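# Place bottles on ledges matching their cap colours

## Task

Set every bottle upright on the wall ledge whose label strip has the same colour as that bottle's cap, so that the bottle's entire base rests on the ledge.

## Robot and tools

Robot: two seven-joint arms, left_arm and right_arm, each ending in a two-finger gripper. Equal joint values give mirror-image postures on the two arms. The names do not match image sides.

Frame: one scene frame, in metres. Its origin lies on the plane z = 0, under the point halfway between the two arm bases, which sit 0.70 m above it. +z is up, +x is forward (the way both arms face), and left_arm is on the +y side. Reported gripper positions and orientations can be off by a few centimetres, more at long reach.

Gripper axes: the fingers point along the gripper's +z axis and close along its y axis. end_effector_position is the point between the closed finger pads, under 1 cm behind the tips. While closing, the tips move about 17 mm further along +z, mostly while the pads are still over 70 mm apart.

Row format, used by every moving tool: 16 plain numbers, always all 16 even if only one arm moves. The first 8 are left_arm: x, y, z, qw, qx, qy, qz, opening. The next 8 are right_arm in the same order. x, y, z is an absolute target for end_effector_position in metres, scene frame. qw..qz is an absolute target orientation (end_effector_quat_wxyz, w first), scene frame. Opening runs from -1 (closed) to +1 (fully open, 0.145 m) and is a setting, not an offset. Going from fully open to closed takes at least about 0.5 s.

execute_actions(actions, cameras): actions is a list of actions. Each action is a table of 1 to 15 rows, and each row lasts one 1/30 s step. A table shorter than 15 rows repeats its last row until the 15 steps are done, so one action lasts 0.5 s. An empty list just returns state and images. Distance check: an action is refused for both arms if any target is more than 0.6 m from that gripper's position at the action's start, measured along any of the gripper's own axes. If the first action fails this check against the last reported state, or any action is malformed, the whole call is refused. The result lists end_effector_position at some steps.

move(target, speed, blend, opening_speed, blocking, cameras): drives each gripper in a straight line from its Hand target to the row in target. target is one 16-number row or a list of up to 15 rows, all sharing a 10 s cap. It has no 0.6 m check. speed is in m/s, from 0.002 to 1.1, default 0.25. Turning is capped at twice that value in rad/s. speed can be one number or one per target. blend (metres) rounds the corners at intermediate targets; the default 0 stops at each. opening_speed is the rate of opening change on the -1..1 scale per second, at least 0.2. With blocking=false the result comes after about 0.5 s while the move runs on, and a new move replaces it. Moves do not avoid obstacles or the other arm. Grippers lag, stray and can overshoot speed, especially when an arm is near straight. A faster move or a target set deeper past a contact hits or presses harder. An opening change in the first target pauses the paths only if the arm is within 3 mm of that pose. An opening change in a later target is applied once everything is at rest there. The result adds a move: line giving how the move ended (done, off_target, moving, held, fault) and which limits acted: paced means the commanded pose was clipped, held means steps were withheld. An arm the line does not name is done, meaning within 3 mm and 2 degrees. Neither done nor off_target tells you about contact.

wait(seconds 0..10): lets time pass with the last commands held. A running move continues. stop(): brakes a running move. zoom_image(camera cam_high or cam_low, region [x0,y0,x1,y1] in pixels, at most 504x504): a closer look at the latest image. read_manual(section "licences"): licence texts only. finished_scene(scene 1 or 2): ends the scene for good. Scene 1 is practice and can be skipped. The goal must still hold without the robot's help.

Control details: each step, the commanded orientation is clipped to within 32 degrees of the measured one, and position takes priority. One action may fall short. After it, the arm heads to its Hand target, so send the rest of the motion next. To keep an orientation, repeat the same quaternion in every row. To keep an arm still, resend its last reported pose and the opening you want each time. Resending the measured pose eases a press. Big wrist turns can swing the elbow. Tool commands in a result show the current opening commands. Sending 0 is itself a command, so resend the current value to leave a gripper unchanged.

Gripping: grip_measured uses the opening scale, and the last Joint positions entry gives the opening in metres. To hold something, command clearly below grip_measured; a bigger gap squeezes harder, up to about 10 N per pad on objects up to about 11 cm wide. Fast closes press harder.

Readings: Joint torques follow the joint order and include gravity, offsets and noise. Joints 3 and 4 wrap at ±28 N m. Joint velocities reading within noise means the arm is at rest.

Motor heat: holding loads, stretching an arm out or pushing toward unreachable poses heats motors, even while you think. MOTOR HOT appears at 85 °C. At 100 °C an OVER-TEMPERATURE FAULT stops the arm for 30 to 60 s or more.

Cameras: cam_high and cam_low, both 896x504, with calibration given. The simulation keeps running while you think.

Avoid: pushing objects out of the work area (this ends the scene), dropping objects or releasing them while they move, slamming, hard pushes, knocking bottles over, and any collision or grip between the two arms' grippers, which the clearance check does not prevent. Loose objects may now and then get a brief push.

Each tool is called after "Emit:" as name(argument=value, ...), one argument or row to a line, values as JSON.

## Session

Emit:
execute_actions(
  actions=[],
)

Emit:
zoom_image(
  camera="cam_low",
  region=[330, 130, 630, 390],
)

Emit:
zoom_image(
  camera="cam_high",
  region=[420, 190, 690, 410],
)

Scene clock: 0.00 s.
left_arm: end_effector_position=(+0.2239, +0.1828, +0.6144) grip_measured=+1.00 end_effector_quat_wxyz=(-0.319, +0.395, -0.515, +0.691) | right_arm: end_effector_position=(+0.4009, -0.1655, +0.3728) grip_measured=+1.00 end_effector_quat_wxyz=(+0.260, +0.265, +0.837, +0.401)
Joint positions: left_arm=[-1.106 0.942 0.535 2.339 -0.48 -0.199 -0.367 0.145] | right_arm=[0.583 0.619 -0.841 0.925 -1.182 -0.496 -0.047 0.145]
Joint velocities: within noise
Joint torques (N m): no reading
Motor temperatures (°C): left_arm=[21 21 22 20 21 23 21] | right_arm=[20 22 22 19 20 19 21]
Hand target: left_arm +0.2239, +0.1828, +0.6144; -0.319, +0.395, -0.515, +0.691 | right_arm +0.4009, -0.1655, +0.3728; +0.260, +0.265, +0.837, +0.401
Tool commands: left_gripper/opening=+1.0 right_gripper/opening=+1.0

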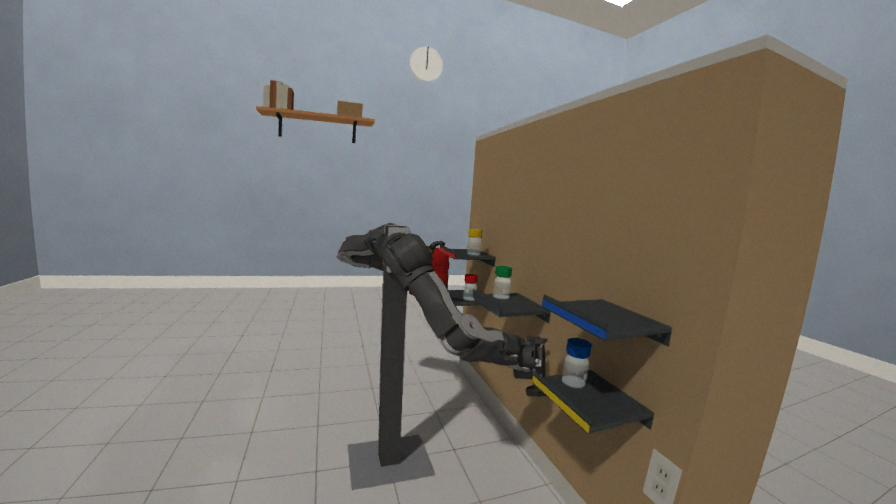

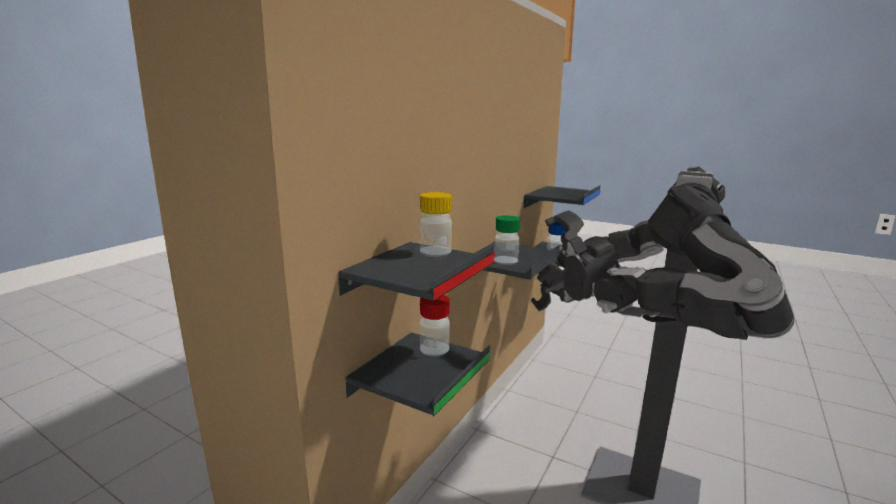

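Scaled by 1.680 from the camera's 896x504 image, which has a finer 1280x720 frame.

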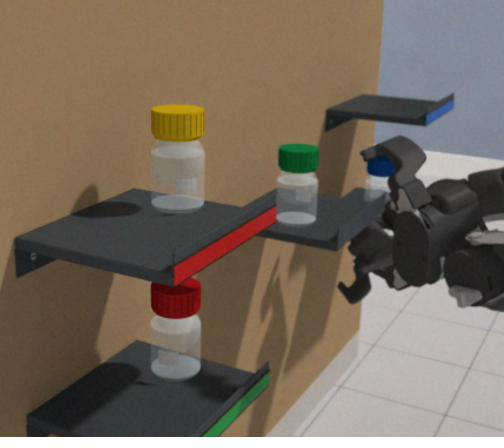

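Scaled by 1.867 from the camera's 896x504 image, which has a finer 1280x720 frame.

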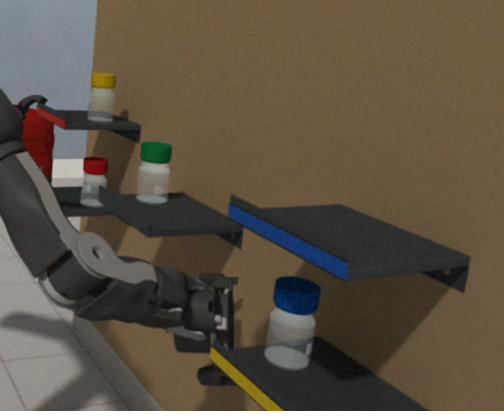

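Emit:
move(
  target=[
    [0.27,0.1,0.595,0.1228,0.6964,-0.1228,0.6964,0.3,0.3,-0.2,0.42,0,0.7071,0,0.7071,0.3],
    [0.29,0.062,0.583,0.1228,0.6964,-0.1228,0.6964,0.3,0.285,-0.364,0.498,0,0.7071,0,0.7071,0.3],
    [0.413,0.017,0.583,0.1228,0.6964,-0.1228,0.6964,0.3,0.412,-0.364,0.498,0,0.7071,0,0.7071,0.3],
    [0.413,0.017,0.583,0.1228,0.6964,-0.1228,0.6964,-0.75,0.412,-0.364,0.498,0,0.7071,0,0.7071,-0.75],
  ],
  speed=0.3,
  blend=[0.02,0.01,0,0],
  opening_speed=2,
)

Scene clock: 53.43 s.
left_arm: end_effector_position=(+0.4132, +0.0176, +0.5867) grip_measured=-0.54 end_effector_quat_wxyz=(+0.122, +0.693, -0.121, +0.700) | right_arm: end_effector_position=(+0.4117, -0.3654, +0.4986) grip_measured=-0.56 end_effector_quat_wxyz=(+0.001, +0.707, -0.002, +0.707)
Joint positions: left_arm=[0.479 0.185 -0.589 1.664 0.433 0.373 -0.302 0.035] | right_arm=[0.288 0.622 0.109 1.012 0.558 -0.122 0.393 0.034]
Joint velocities: within noise
Joint torques (N m): left_arm=[7.03 -0.67 0.64 3.81 0.03 -0.65 0.18] | right_arm=[4.95 5.71 1.5 3.59 0.31 -0.47 0.11]
Motor temperatures (°C): left_arm=[21 21 23 22 21 24 21] | right_arm=[22 23 23 19 20 19 21]
Hand target: left_arm +0.4130, +0.0169, +0.5830; +0.123, +0.696, -0.123, +0.696 | right_arm +0.4120, -0.3641, +0.4981; +0.000, +0.707, +0.000, +0.707
Off the commanded pose: left_arm 0.004 m, 1 deg | right_arm 0.002 m, 0 deg.
move: off_target (left_arm); target 4's new opening was sent with left_arm's hand 0.004 m and 1 deg from that target

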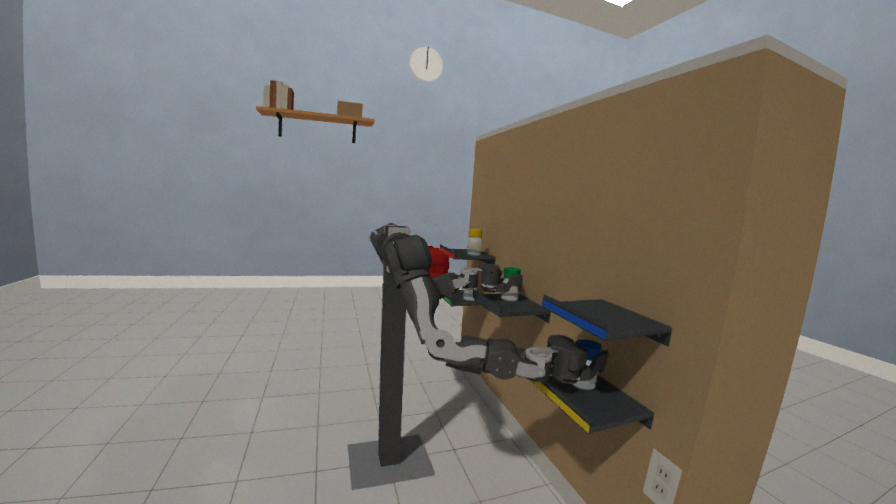

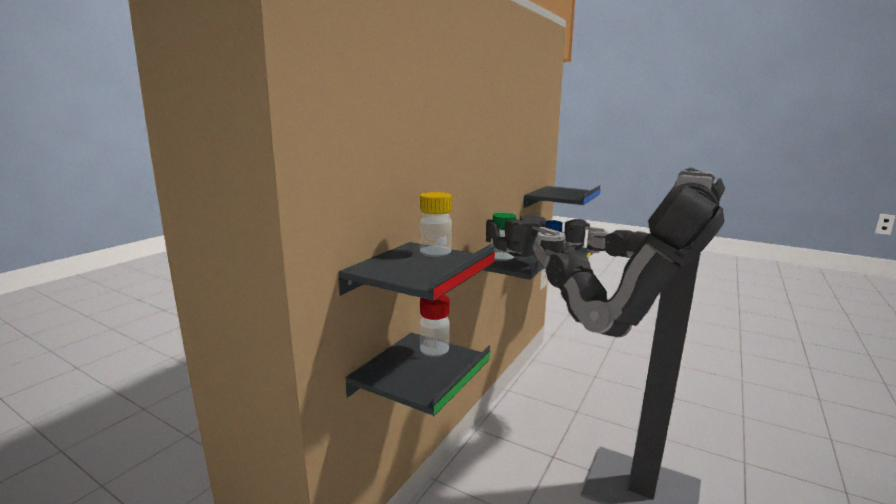

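Emit:
move(
  target=[
    [0.413,0.017,0.628,0.1228,0.6964,-0.1228,0.6964,-0.75,0.412,-0.364,0.535,0,0.7071,0,0.7071,-0.75],
    [0.28,0.066,0.628,0.1228,0.6964,-0.1228,0.6964,-0.75,0.265,-0.364,0.54,0,0.7071,0,0.7071,-0.75],
    [0.265,0.3,0.54,0,0.7071,0,0.7071,-0.75,0.265,-0.375,0.74,0,0.7071,0,0.7071,-0.75],
    [0.275,0.43,0.525,0,0.7071,0,0.7071,-0.75,0.29,-0.385,0.74,0,0.7071,0,0.7071,-0.75],
    [0.385,0.44,0.525,0,0.7071,0,0.7071,-0.75,0.41,-0.39,0.73,0,0.7071,0,0.7071,-0.75],
    [0.385,0.44,0.505,0,0.7071,0,0.7071,-0.75,0.41,-0.39,0.71,0,0.7071,0,0.7071,-0.75],
  ],
  speed=0.25,
  blend=[0.02,0.02,0.02,0.01,0.01,0],
)

Emit:
zoom_image(
  camera="cam_low",
  region=[330, 170, 630, 420],
)

Emit:
zoom_image(
  camera="cam_high",
  region=[500, 210, 690, 350],
)

Scene clock: 73.43 s.
left_arm: end_effector_position=(+0.3851, +0.4399, +0.5029) grip_measured=-0.55 end_effector_quat_wxyz=(+0.000, +0.710, +0.002, +0.704) | right_arm: end_effector_position=(+0.4105, -0.3898, +0.7060) grip_measured=-0.55 end_effector_quat_wxyz=(+0.000, +0.712, -0.001, +0.702)
Joint positions: left_arm=[0.364 0.837 -0.004 0.697 0.8 -0.247 0.623 0.034] | right_arm=[0.655 1.23 -0.262 1.338 1.194 0.342 0.139 0.034]
Joint velocities: within noise
Joint torques (N m): left_arm=[6.5 8 1.89 4.04 0.5 -0.72 0.23] | right_arm=[5.39 6.87 4.85 1.83 0.18 -0.61 0.13]
Motor temperatures (°C): left_arm=[23 21 22 22 21 24 21] | right_arm=[22 23 22 20 20 20 21]
Hand target: left_arm +0.3850, +0.4401, +0.5051; +0.000, +0.707, +0.000, +0.707 | right_arm +0.4100, -0.3900, +0.7100; +0.000, +0.707, +0.000, +0.707
Off the commanded pose: left_arm 0.002 m, 1 deg | right_arm 0.004 m, 1 deg.
move: off_target (right_arm)

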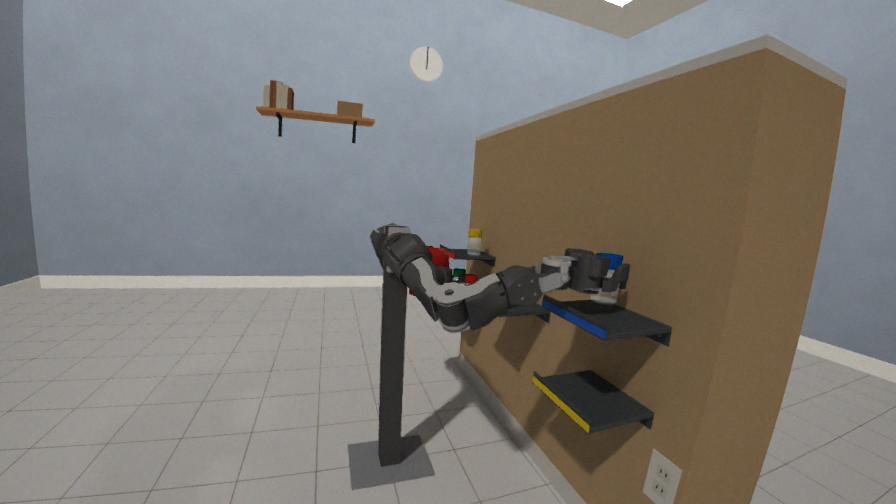

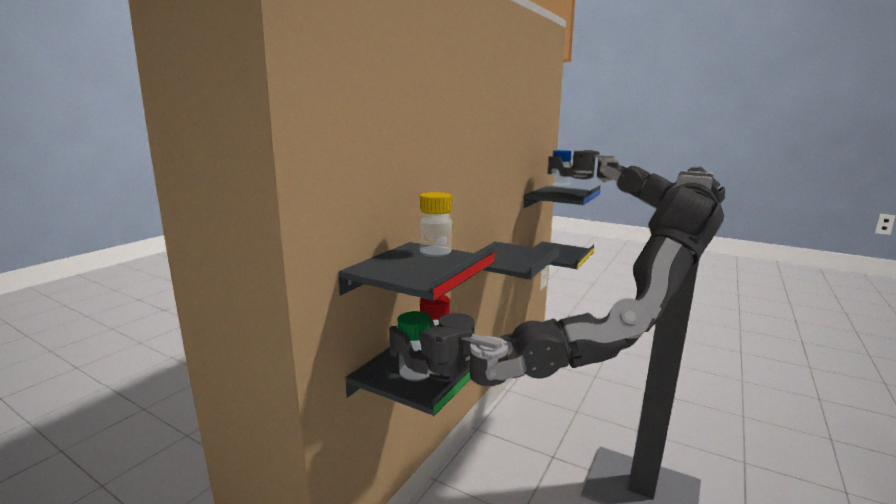

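Scaled by 1.680 from the camera's 896x504 image, which has a finer 1280x720 frame.

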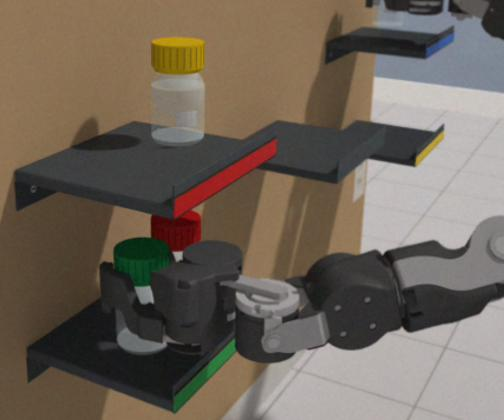

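Scaled by 2.653 from the camera's 896x504 image, which has a finer 1280x720 frame.

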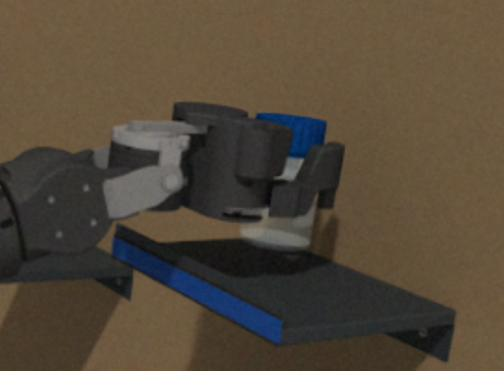

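Descend both slowly to contact.

Emit:
move(
  target=[0.385,0.44,0.492,0,0.7071,0,0.7071,-0.75,0.41,-0.39,0.682,0,0.7071,0,0.7071,-0.75],
  speed=0.05,
)

Emit:
zoom_image(
  camera="cam_high",
  region=[500, 210, 690, 350],
)

Scene clock: 81.40 s.
left_arm: end_effector_position=(+0.3851, +0.4427, +0.4980) grip_measured=-0.55 end_effector_quat_wxyz=(-0.004, +0.702, +0.000, +0.713) | right_arm: end_effector_position=(+0.4097, -0.3901, +0.6843) grip_measured=-0.55 end_effector_quat_wxyz=(+0.001, +0.706, +0.001, +0.708)
Joint positions: left_arm=[0.405 0.82 -0.019 0.616 0.795 -0.312 0.659 0.034] | right_arm=[0.547 1.23 -0.249 1.34 1.203 0.231 0.139 0.034]
Joint velocities: within noise
Joint torques (N m): left_arm=[6.21 6.13 0.35 2.62 0.32 -0.35 0.18] | right_arm=[4.05 6.24 3.95 1.44 0.23 -0.51 0.04]
Motor temperatures (°C): left_arm=[23 23 23 22 21 24 21] | right_arm=[22 24 23 20 20 20 21]
Hand target: left_arm +0.3850, +0.4399, +0.4920; +0.000, +0.707, +0.000, +0.707 | right_arm +0.4100, -0.3899, +0.6821; +0.000, +0.707, +0.000, +0.707
Off the commanded pose: left_arm 0.007 m, 1 deg | right_arm 0.002 m, 0 deg.
move: off_target (left_arm)

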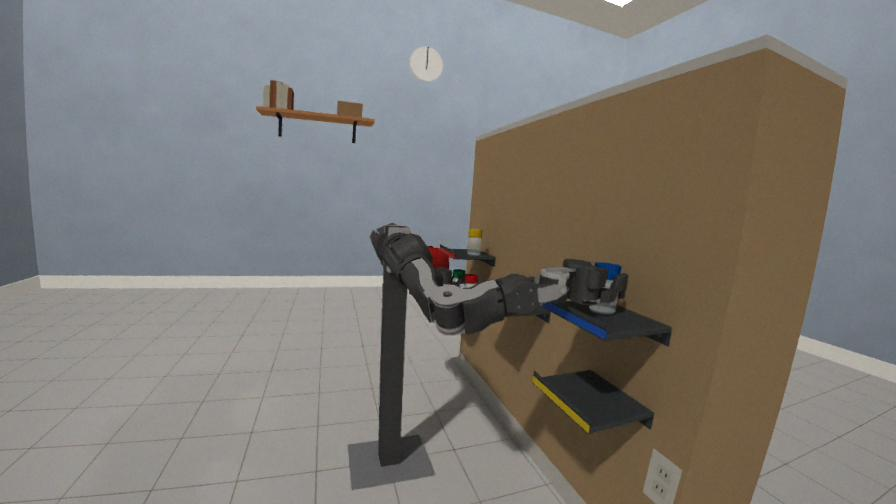

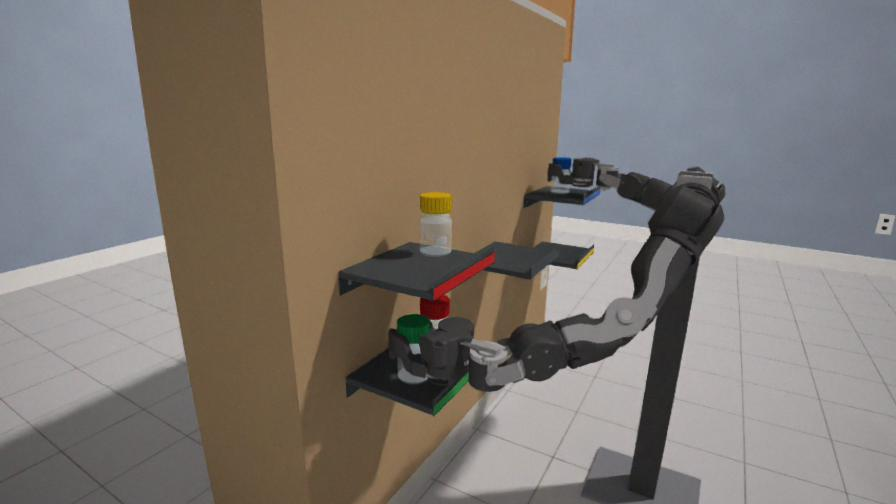

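Scaled by 2.653 from the camera's 896x504 image, which has a finer 1280x720 frame.

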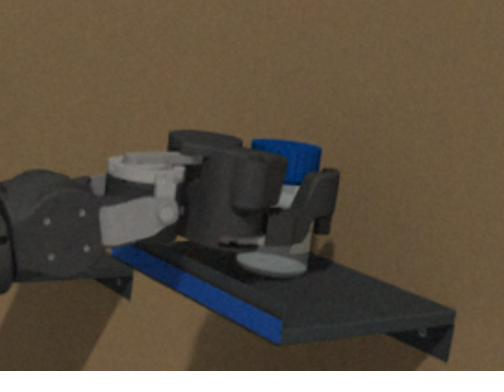

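Emit:
move(
  target=[
    [0.385,0.44,0.498,0,0.7071,0,0.7071,-0.75,0.41,-0.39,0.674,0,0.7071,0,0.7071,-0.75],
    [0.385,0.44,0.498,0,0.7071,0,0.7071,0.1,0.41,-0.39,0.674,0,0.7071,0,0.7071,-0.75],
    [0.27,0.44,0.501,0,0.7071,0,0.7071,0.1,0.41,-0.39,0.674,0,0.7071,0,0.7071,-0.75],
  ],
  speed=0.15,
  opening_speed=2,
)

Emit:
zoom_image(
  camera="cam_low",
  region=[330, 170, 630, 420],
)

Scene clock: 95.70 s.
left_arm: end_effector_position=(+0.2702, +0.4411, +0.5011) grip_measured=+0.10 end_effector_quat_wxyz=(-0.002, +0.708, +0.001, +0.706) | right_arm: end_effector_position=(+0.4091, -0.3904, +0.6846) grip_measured=-0.55 end_effector_quat_wxyz=(+0.000, +0.695, +0.000, +0.719)
Joint positions: left_arm=[-0.434 0.858 0.455 1.174 0.995 -0.303 0.619 0.083] | right_arm=[0.527 1.232 -0.249 1.339 1.214 0.181 0.139 0.034]
Joint velocities: within noise
Joint torques (N m): left_arm=[1.73 7.27 2.47 3.41 0.49 -0.56 0.21] | right_arm=[2.89 6.18 1.81 1.03 0.1 -0.07 0.01]
Motor temperatures (°C): left_arm=[23 23 22 22 21 24 21] | right_arm=[22 24 23 19 20 20 21]
Hand target: left_arm +0.2700, +0.4400, +0.5011; +0.000, +0.707, +0.000, +0.707 | right_arm +0.4099, -0.3900, +0.6740; +0.000, +0.707, +0.000, +0.707
Off the commanded pose: left_arm 0.001 m, 0 deg | right_arm 0.011 m, 2 deg.
move: off_target (right_arm)

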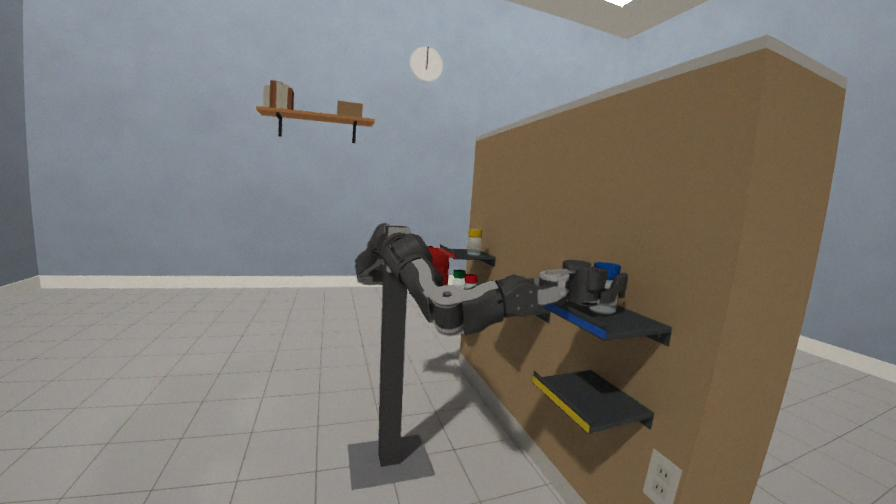

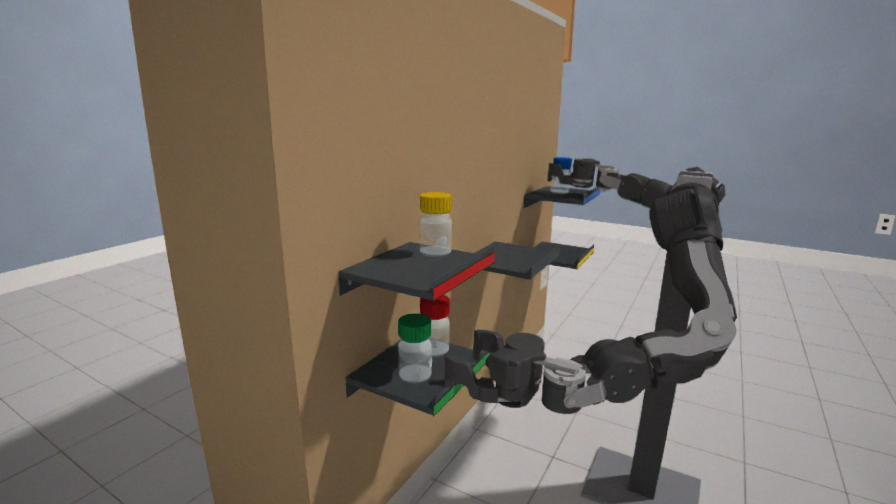

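Scaled by 1.680 from the camera's 896x504 image, which has a finer 1280x720 frame.

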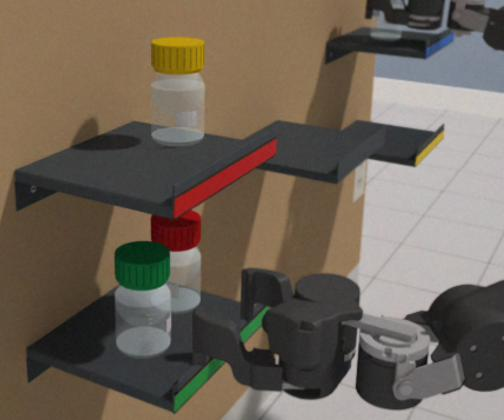

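Emit:
move(
  target=[
    [0.27,0.35,0.6,0,0.7071,0,0.7071,0.2,0.41,-0.39,0.684,0,0.7071,0,0.7071,-0.75],
    [0.28,0.316,0.70,0,0.7071,0,0.7071,0.2,0.41,-0.39,0.684,0,0.7071,0,0.7071,0.3],
    [0.425,0.316,0.70,0,0.7071,0,0.7071,0.2,0.29,-0.385,0.69,0,0.7071,0,0.7071,0.3],
  ],
  speed=0.25,
  opening_speed=2,
)

Scene clock: 111.70 s.
left_arm: end_effector_position=(+0.4193, +0.3158, +0.7456) grip_measured=+0.20 end_effector_quat_wxyz=(-0.012, +0.642, -0.010, +0.767) | right_arm: end_effector_position=(+0.2900, -0.3858, +0.6921) grip_measured=+0.30 end_effector_quat_wxyz=(+0.008, +0.706, +0.005, +0.708)
Joint positions: left_arm=[-1.373 1.8 1.427 1.588 1.543 -0.115 -0.249 0.09] | right_arm=[1.531 1.978 -1.57 1.841 1.559 -0.044 0.132 0.098]
Joint velocities: within noise
Joint torques (N m): left_arm=[-1.94 1.38 -2.59 1.03 1.39 2.22 0.09] | right_arm=[1.23 0.22 3.6 0.64 0.25 -0.31 0.1]
Motor temperatures (°C): left_arm=[22 24 23 22 22 24 21] | right_arm=[22 24 23 19 20 20 21]
Hand target: left_arm +0.4218, +0.3156, +0.7009; -0.007, +0.704, -0.006, +0.710 | right_arm +0.2900, -0.3851, +0.6900; +0.005, +0.709, +0.005, +0.705
Off the commanded pose: left_arm 0.046 m, 10 deg | right_arm 0.002 m, 1 deg.
joint sent to its limit (left arm) — joint 1 (shoulder pitch), lower limit; joint 5 (forearm roll), upper limit. The joint targets still meet the commanded pose.
joint sent to its limit (right arm) — joint 3 (upper arm roll), lower limit; joint 5 (forearm roll), upper limit. The joint targets still meet the commanded pose.
move: off_target (left_arm)

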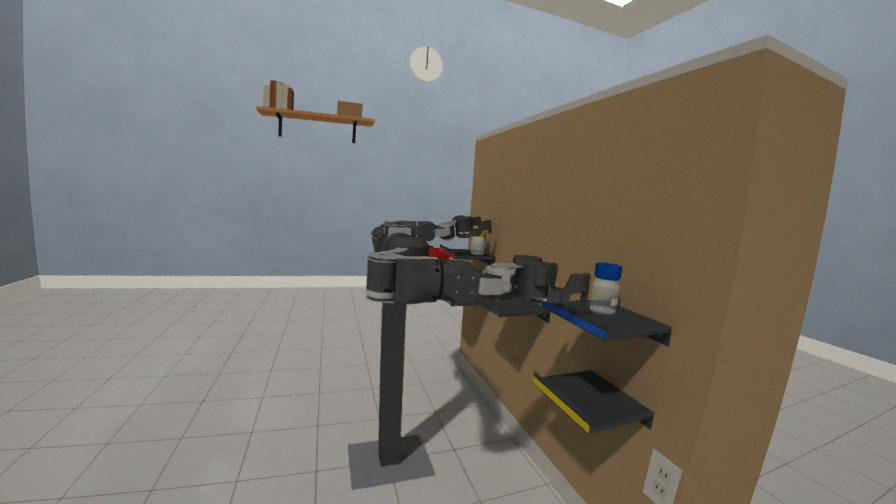

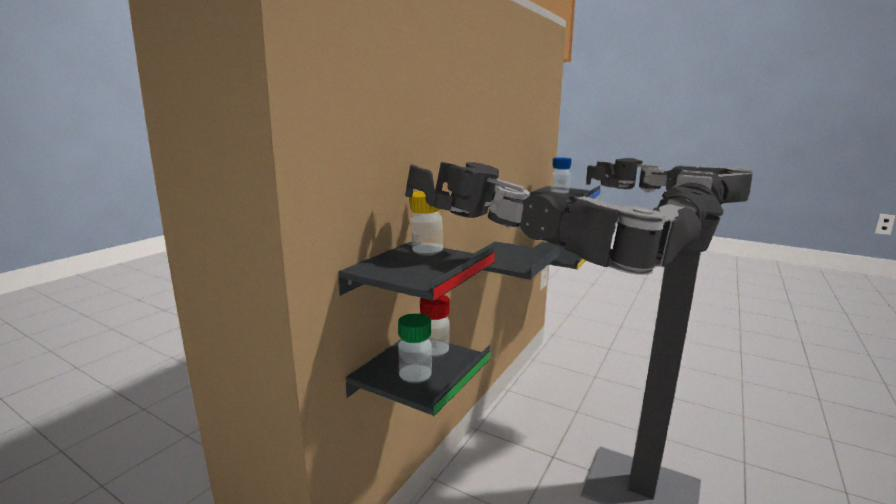

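Emit:
move(
  target=[
    [0.40,0.316,0.80,0,0.7071,0,0.7071,0.2,0.29,-0.35,0.69,0,0.7071,0,0.7071,0.3],
    [0.26,0.316,0.80,0,0.7071,0,0.7071,0.2,0.29,-0.35,0.69,0,0.7071,0,0.7071,0.3],
    [0.27,0.19,0.6,0,0.7071,0,0.7071,0.2,0.28,-0.3,0.6,0,0.7071,0,0.7071,0.3],
    [0.40,0.19,0.4,0,0.7071,0,0.7071,0.2,0.28,-0.25,0.55,0,0.7071,0,0.7071,0.3],
    [0.38,0.19,0.60,0,0.7071,0,0.7071,0.2,0.28,-0.25,0.55,0,0.7071,0,0.7071,0.3],
  ],
  speed=0.25,
  blend=0.01,
)

Emit:
zoom_image(
  camera="cam_low",
  region=[330, 170, 630, 420],
)

Emit:
zoom_image(
  camera="cam_high",
  region=[430, 210, 530, 310],
)

Scene clock: 134.63 s.
left_arm: end_effector_position=(+0.3797, +0.1890, +0.6030) grip_measured=+0.20 end_effector_quat_wxyz=(+0.001, +0.703, -0.003, +0.711) | right_arm: end_effector_position=(+0.2802, -0.2496, +0.5516) grip_measured=+0.30 end_effector_quat_wxyz=(-0.003, +0.705, +0.000, +0.709)
Joint positions: left_arm=[0.186 0.521 -0.177 1.98 0.599 0.433 -0.375 0.09] | right_arm=[0.675 1.528 -1.57 2.135 0.951 -0.702 -0.835 0.098]
Joint velocities: within noise
Joint torques (N m): left_arm=[5.26 1.96 1.47 3.48 0 -0.51 -0.04] | right_arm=[1.81 3.71 2.41 1.66 -0.31 -0.19 -0.16]
Motor temperatures (°C): left_arm=[22 22 23 21 24 30 21] | right_arm=[21 23 23 19 20 20 21]
Hand target: left_arm +0.3800, +0.1900, +0.6000; +0.000, +0.707, +0.000, +0.707 | right_arm +0.2800, -0.2500, +0.5500; +0.000, +0.707, +0.000, +0.707
Off the commanded pose: left_arm 0.003 m, 1 deg | right_arm 0.002 m, 0 deg.
move: done

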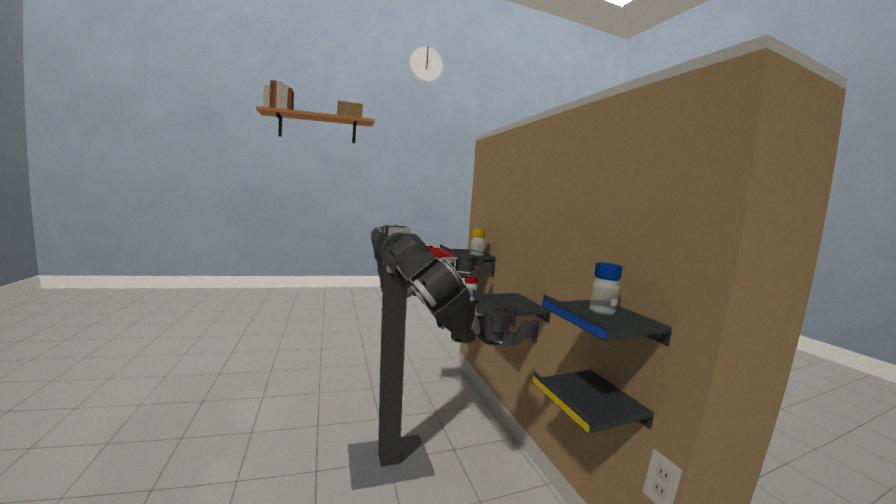

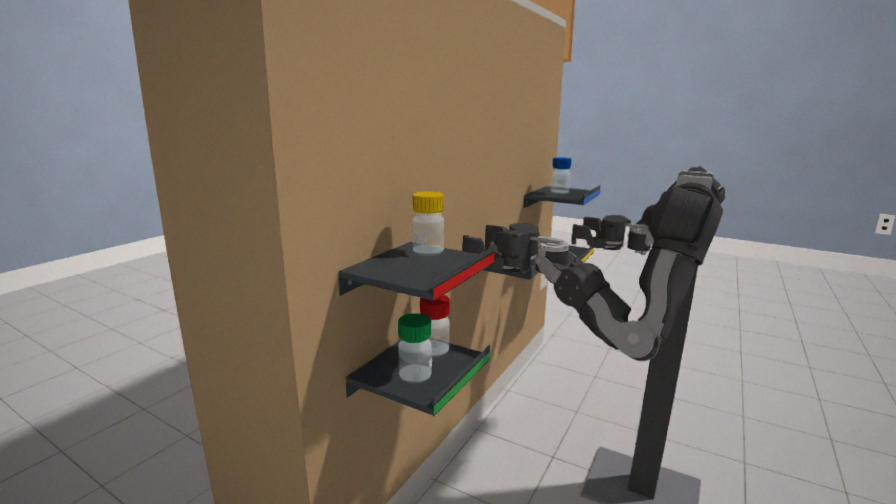

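Scaled by 1.680 from the camera's 896x504 image, which has a finer 1280x720 frame.

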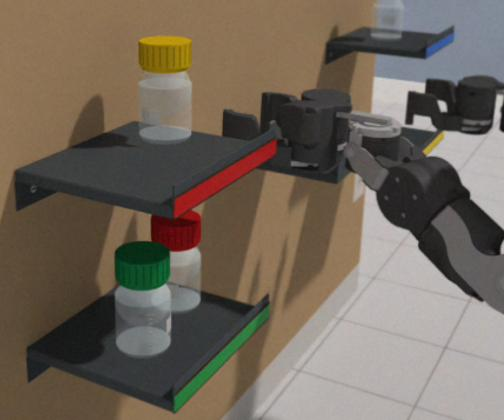

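Scaled by 5.040 from the camera's 896x504 image, which has a finer 1280x720 frame.

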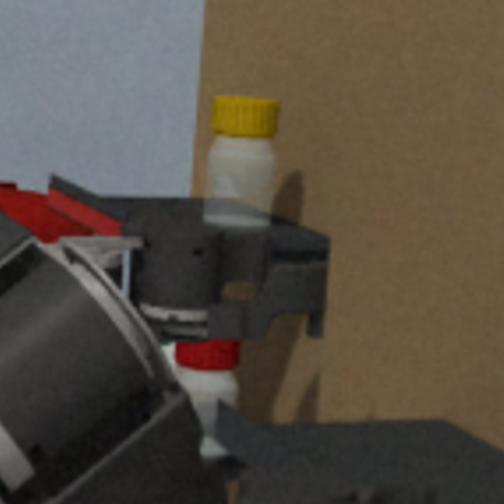

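Emit:
move(
  target=[
    [0.35,0.19,0.69,0,0.7071,0,0.7071,0.2,0.28,-0.25,0.55,0,0.7071,0,0.7071,0.3],
    [0.285,0.23,0.70,0,0.7071,0,0.7071,0.2,0.28,-0.25,0.55,0,0.7071,0,0.7071,0.3],
    [0.285,0.317,0.70,0,0.7071,0,0.7071,0.2,0.28,-0.25,0.55,0,0.7071,0,0.7071,0.3],
    [0.437,0.317,0.70,0,0.7071,0,0.7071,0.2,0.28,-0.25,0.55,0,0.7071,0,0.7071,0.3],
  ],
  speed=[0.3,0.3,0.3,0.2],
  blend=0.005,
)

Scene clock: 152.07 s.
left_arm: end_effector_position=(+0.4367, +0.3175, +0.7011) grip_measured=+0.20 end_effector_quat_wxyz=(-0.001, +0.706, +0.002, +0.708) | right_arm: end_effector_position=(+0.2802, -0.2496, +0.5516) grip_measured=+0.30 end_effector_quat_wxyz=(-0.003, +0.705, +0.000, +0.709)
Joint positions: left_arm=[0.712 0.961 -0.235 1.504 1.02 0.477 -0.094 0.09] | right_arm=[0.675 1.528 -1.57 2.135 0.951 -0.702 -0.835 0.098]
Joint velocities: within noise
Joint torques (N m): left_arm=[7.85 4.81 2.14 2.29 0.06 -0.72 0.26] | right_arm=[2.04 3.73 2.43 1.65 -0.31 -0.16 -0.15]
Motor temperatures (°C): left_arm=[22 22 23 22 22 27 21] | right_arm=[21 23 23 19 20 20 21]
Hand target: left_arm +0.4370, +0.3171, +0.7000; +0.000, +0.707, +0.000, +0.707 | right_arm +0.2800, -0.2500, +0.5500; +0.000, +0.707, +0.000, +0.707
Off the commanded pose: left_arm 0.001 m, 0 deg | right_arm 0.002 m, 0 deg.
move: done

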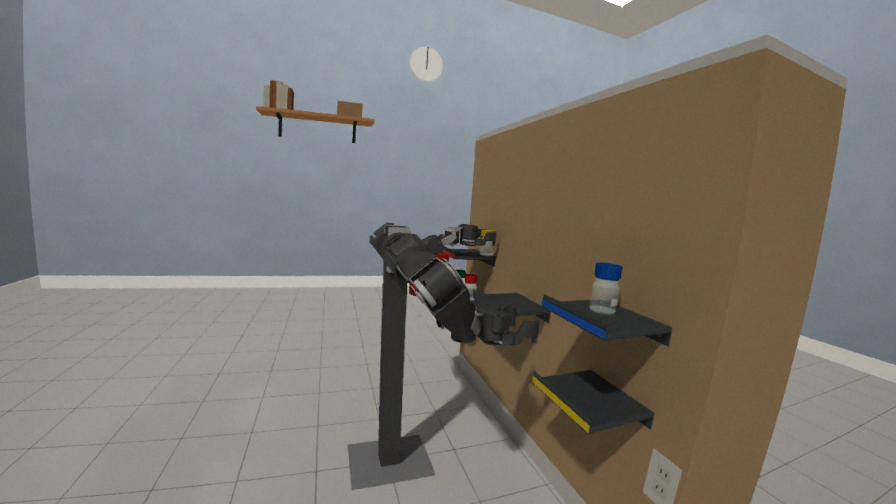

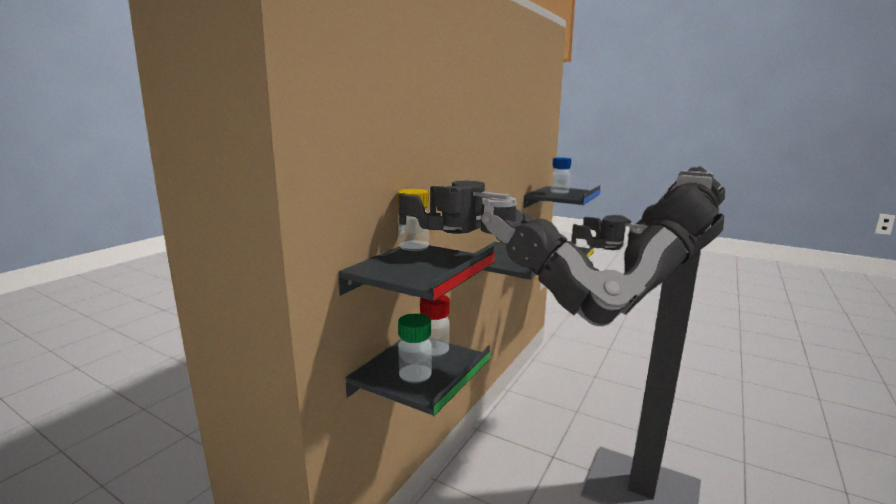

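Emit:
zoom_image(
  camera="cam_low",
  region=[360, 170, 500, 300],
)

Emit:
zoom_image(
  camera="cam_high",
  region=[430, 210, 530, 310],
)

Scaled by 3.600 from the camera's 896x504 image, which has a finer 1280x720 frame.

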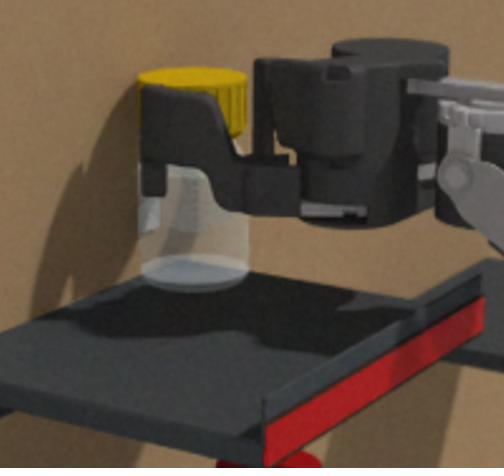

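Scaled by 5.040 from the camera's 896x504 image, which has a finer 1280x720 frame.

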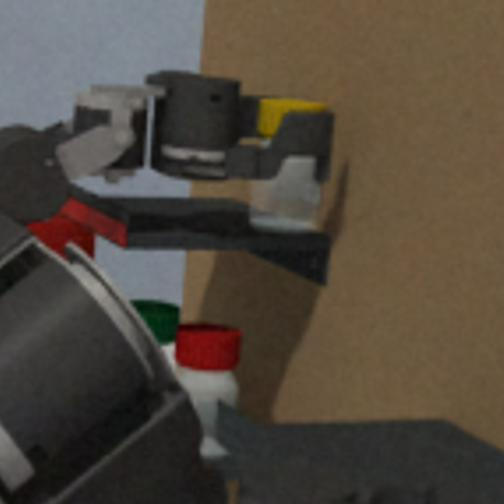

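Emit:
move(
  target=[
    [0.453,0.314,0.70,0,0.7071,0,0.7071,0.2,0.28,-0.25,0.55,0,0.7071,0,0.7071,0.3],
    [0.453,0.314,0.70,0,0.7071,0,0.7071,-0.75,0.28,-0.25,0.55,0,0.7071,0,0.7071,0.3],
  ],
  speed=0.1,
  opening_speed=2,
)

Emit:
zoom_image(
  camera="cam_low",
  region=[360, 170, 500, 300],
)

Scene clock: 186.57 s.
left_arm: end_effector_position=(+0.4522, +0.3154, +0.7018) grip_measured=-0.39 end_effector_quat_wxyz=(-0.002, +0.705, +0.001, +0.709) | right_arm: end_effector_position=(+0.2802, -0.2496, +0.5516) grip_measured=+0.30 end_effector_quat_wxyz=(-0.003, +0.705, +0.000, +0.709)
Joint positions: left_arm=[0.804 0.914 -0.304 1.419 0.977 0.465 -0.073 0.047] | right_arm=[0.675 1.528 -1.57 2.135 0.951 -0.702 -0.835 0.098]
Joint velocities: within noise
Joint torques (N m): left_arm=[8.66 3.55 1.99 2.47 0.11 -0.63 0.18] | right_arm=[1.99 3.78 2.36 1.59 -0.31 -0.18 -0.15]
Motor temperatures (°C): left_arm=[25 23 23 21 22 26 21] | right_arm=[21 23 22 19 20 20 21]
Hand target: left_arm +0.4530, +0.3140, +0.7001; +0.000, +0.707, +0.000, +0.707 | right_arm +0.2800, -0.2500, +0.5500; +0.000, +0.707, +0.000, +0.707
Off the commanded pose: left_arm 0.002 m, 0 deg | right_arm 0.002 m, 0 deg.
move: done

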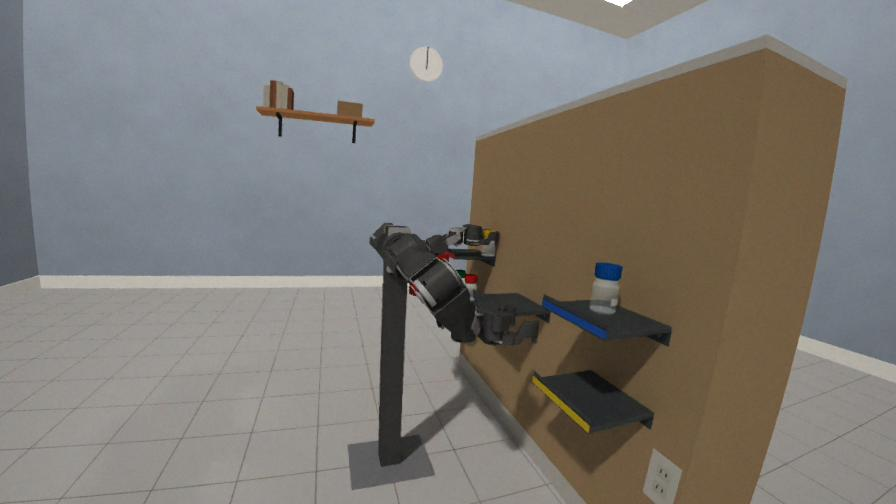

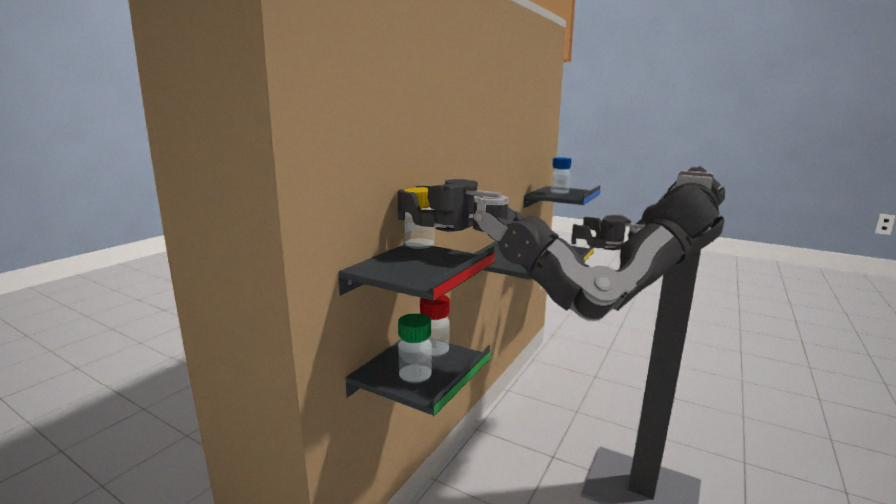

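Scaled by 3.600 from the camera's 896x504 image, which has a finer 1280x720 frame.

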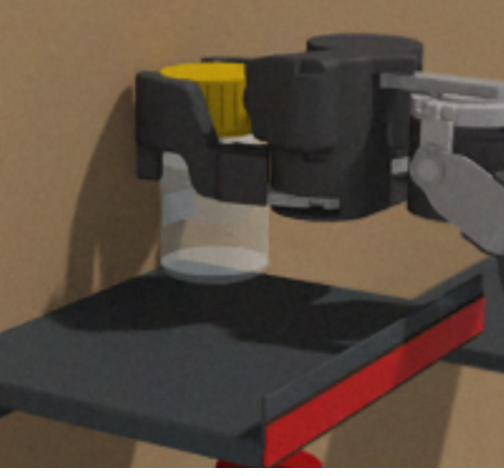

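Emit:
move(
  target=[
    [0.44,0.315,0.735,0,0.7071,0,0.7071,-0.75,0.28,-0.3,0.5,0,0.7071,0,0.7071,0.3],
    [0.275,0.315,0.735,0,0.7071,0,0.7071,-0.75,0.28,-0.3,0.5,0,0.7071,0,0.7071,0.3],
    [0.275,0.09,0.66,0.1228,0.6964,-0.1228,0.6964,-0.75,0.28,-0.3,0.5,0,0.7071,0,0.7071,0.3],
    [0.405,0.01,0.64,0.1228,0.6964,-0.1228,0.6964,-0.75,0.28,-0.3,0.5,0,0.7071,0,0.7071,0.3],
    [0.405,0.01,0.608,0.1228,0.6964,-0.1228,0.6964,-0.75,0.28,-0.3,0.5,0,0.7071,0,0.7071,0.3],
  ],
  speed=[0.15,0.25,0.25,0.25,0.08],
  blend=[0.01,0.02,0.02,0.005,0],
)

Emit:
zoom_image(
  camera="cam_low",
  region=[430, 190, 570, 300],
)

Scene clock: 200.03 s.
left_arm: end_effector_position=(+0.4050, +0.0106, +0.6118) grip_measured=-0.58 end_effector_quat_wxyz=(+0.122, +0.694, -0.121, +0.699) | right_arm: end_effector_position=(+0.2801, -0.3005, +0.4999) grip_measured=+0.30 end_effector_quat_wxyz=(+0.002, +0.708, -0.001, +0.707)
Joint positions: left_arm=[0.596 0.265 -0.72 1.749 0.624 0.422 -0.486 0.032] | right_arm=[-0.43 1.349 -0.466 1.798 1.023 -0.782 -0.467 0.098]
Joint velocities: within noise
Joint torques (N m): left_arm=[6.98 -0.25 0.99 3.19 -0.13 -0.76 0.22] | right_arm=[1.67 5.76 3.18 1.73 -0.05 -0.45 0.16]
Motor temperatures (°C): left_arm=[25 23 23 21 22 26 21] | right_arm=[21 23 23 19 20 20 21]
Hand target: left_arm +0.4050, +0.0100, +0.6081; +0.123, +0.696, -0.123, +0.696 | right_arm +0.2800, -0.3000, +0.4999; +0.000, +0.707, +0.000, +0.707
Off the commanded pose: left_arm 0.004 m, 0 deg | right_arm 0.001 m, 0 deg.
joint sent to its limit (right arm) — joint 6 (wrist pitch), lower limit. The joint targets still meet the commanded pose.
move: off_target (left_arm)

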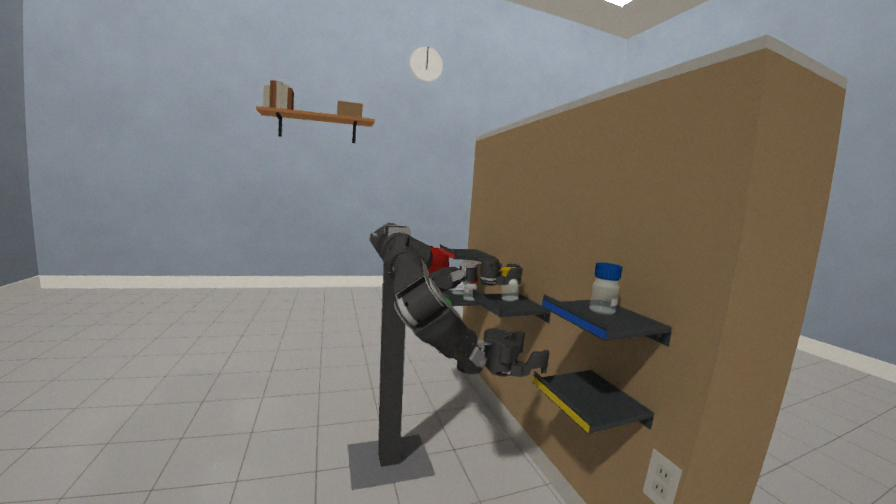

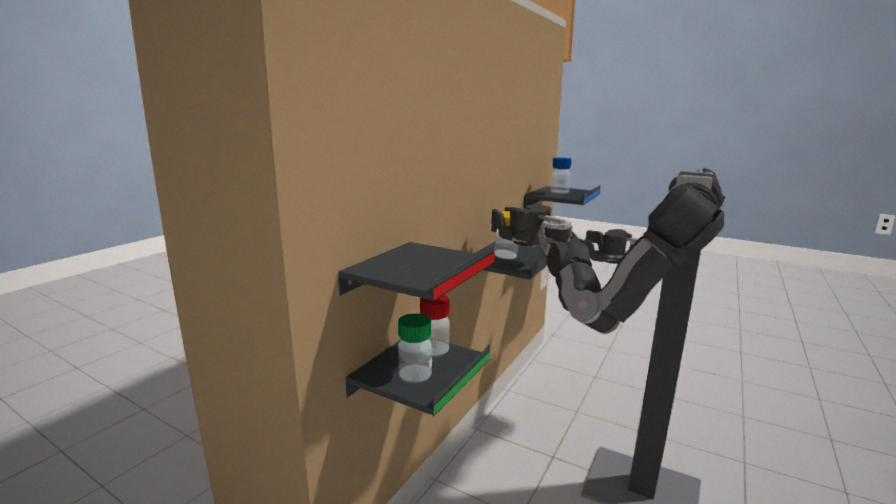

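Scaled by 3.600 from the camera's 896x504 image, which has a finer 1280x720 frame.

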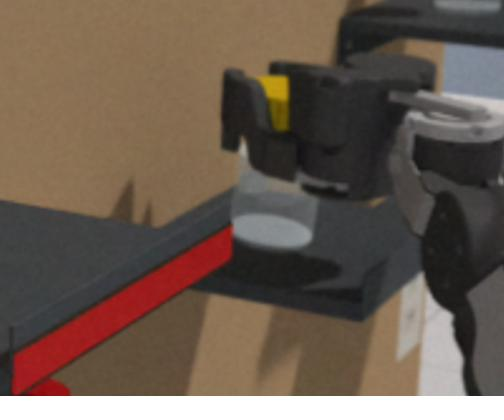

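Emit:
move(
  target=[0.405,0.01,0.592,0.1228,0.6964,-0.1228,0.6964,-0.75,0.28,-0.3,0.5,0,0.7071,0,0.7071,0.3],
  speed=0.06,
  cameras=["cam_low"],
)

Emit:
zoom_image(
  camera="cam_low",
  region=[430, 190, 570, 300],
)

Scene clock: 207.23 s.
left_arm: end_effector_position=(+0.4049, +0.0111, +0.6118) grip_measured=-0.58 end_effector_quat_wxyz=(+0.127, +0.673, -0.114, +0.720) | right_arm: end_effector_position=(+0.2801, -0.3005, +0.4999) grip_measured=+0.30 end_effector_quat_wxyz=(+0.002, +0.708, -0.001, +0.707)
Joint positions: left_arm=[0.583 0.278 -0.743 1.729 0.596 0.32 -0.48 0.032] | right_arm=[-0.43 1.349 -0.466 1.798 1.023 -0.782 -0.467 0.098]
Joint velocities: within noise
Joint torques (N m): left_arm=[3.89 0.57 -0.17 1.14 0.38 0.32 0.2] | right_arm=[1.7 5.82 3.22 1.65 -0.07 -0.48 0.17]
Motor temperatures (°C): left_arm=[25 22 23 21 22 26 21] | right_arm=[21 24 23 19 20 20 21]
Hand target: left_arm +0.4045, +0.0103, +0.5921; +0.123, +0.696, -0.123, +0.696 | right_arm +0.2800, -0.3000, +0.4999; +0.000, +0.707, +0.000, +0.707
Off the commanded pose: left_arm 0.020 m, 4 deg | right_arm 0.001 m, 0 deg.
joint sent to its limit (right arm) — joint 6 (wrist pitch), lower limit. The joint targets still meet the commanded pose.
move: off_target (left_arm)
Images, in order (width x height): cam_low 896x504.

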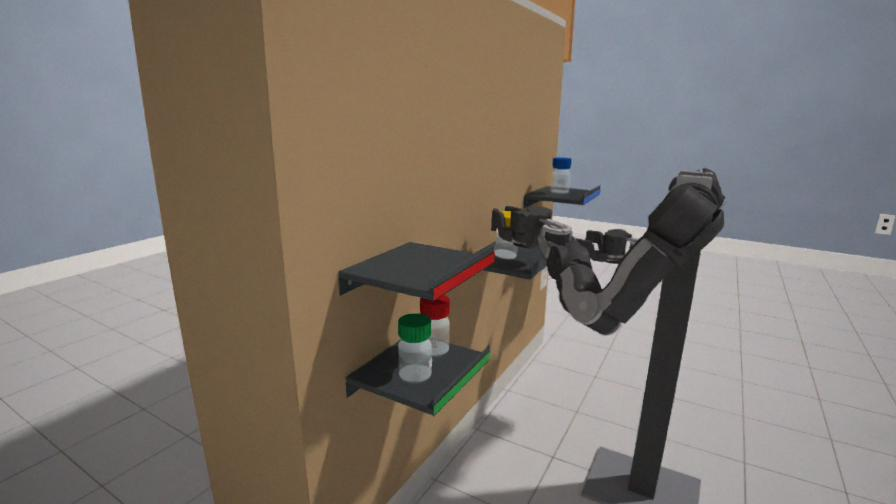

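Scaled by 3.600 from the camera's 896x504 image, which has a finer 1280x720 frame.

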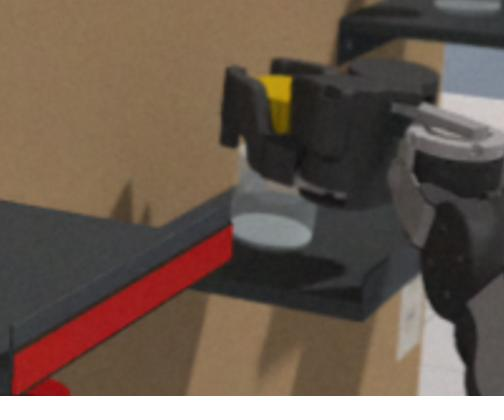

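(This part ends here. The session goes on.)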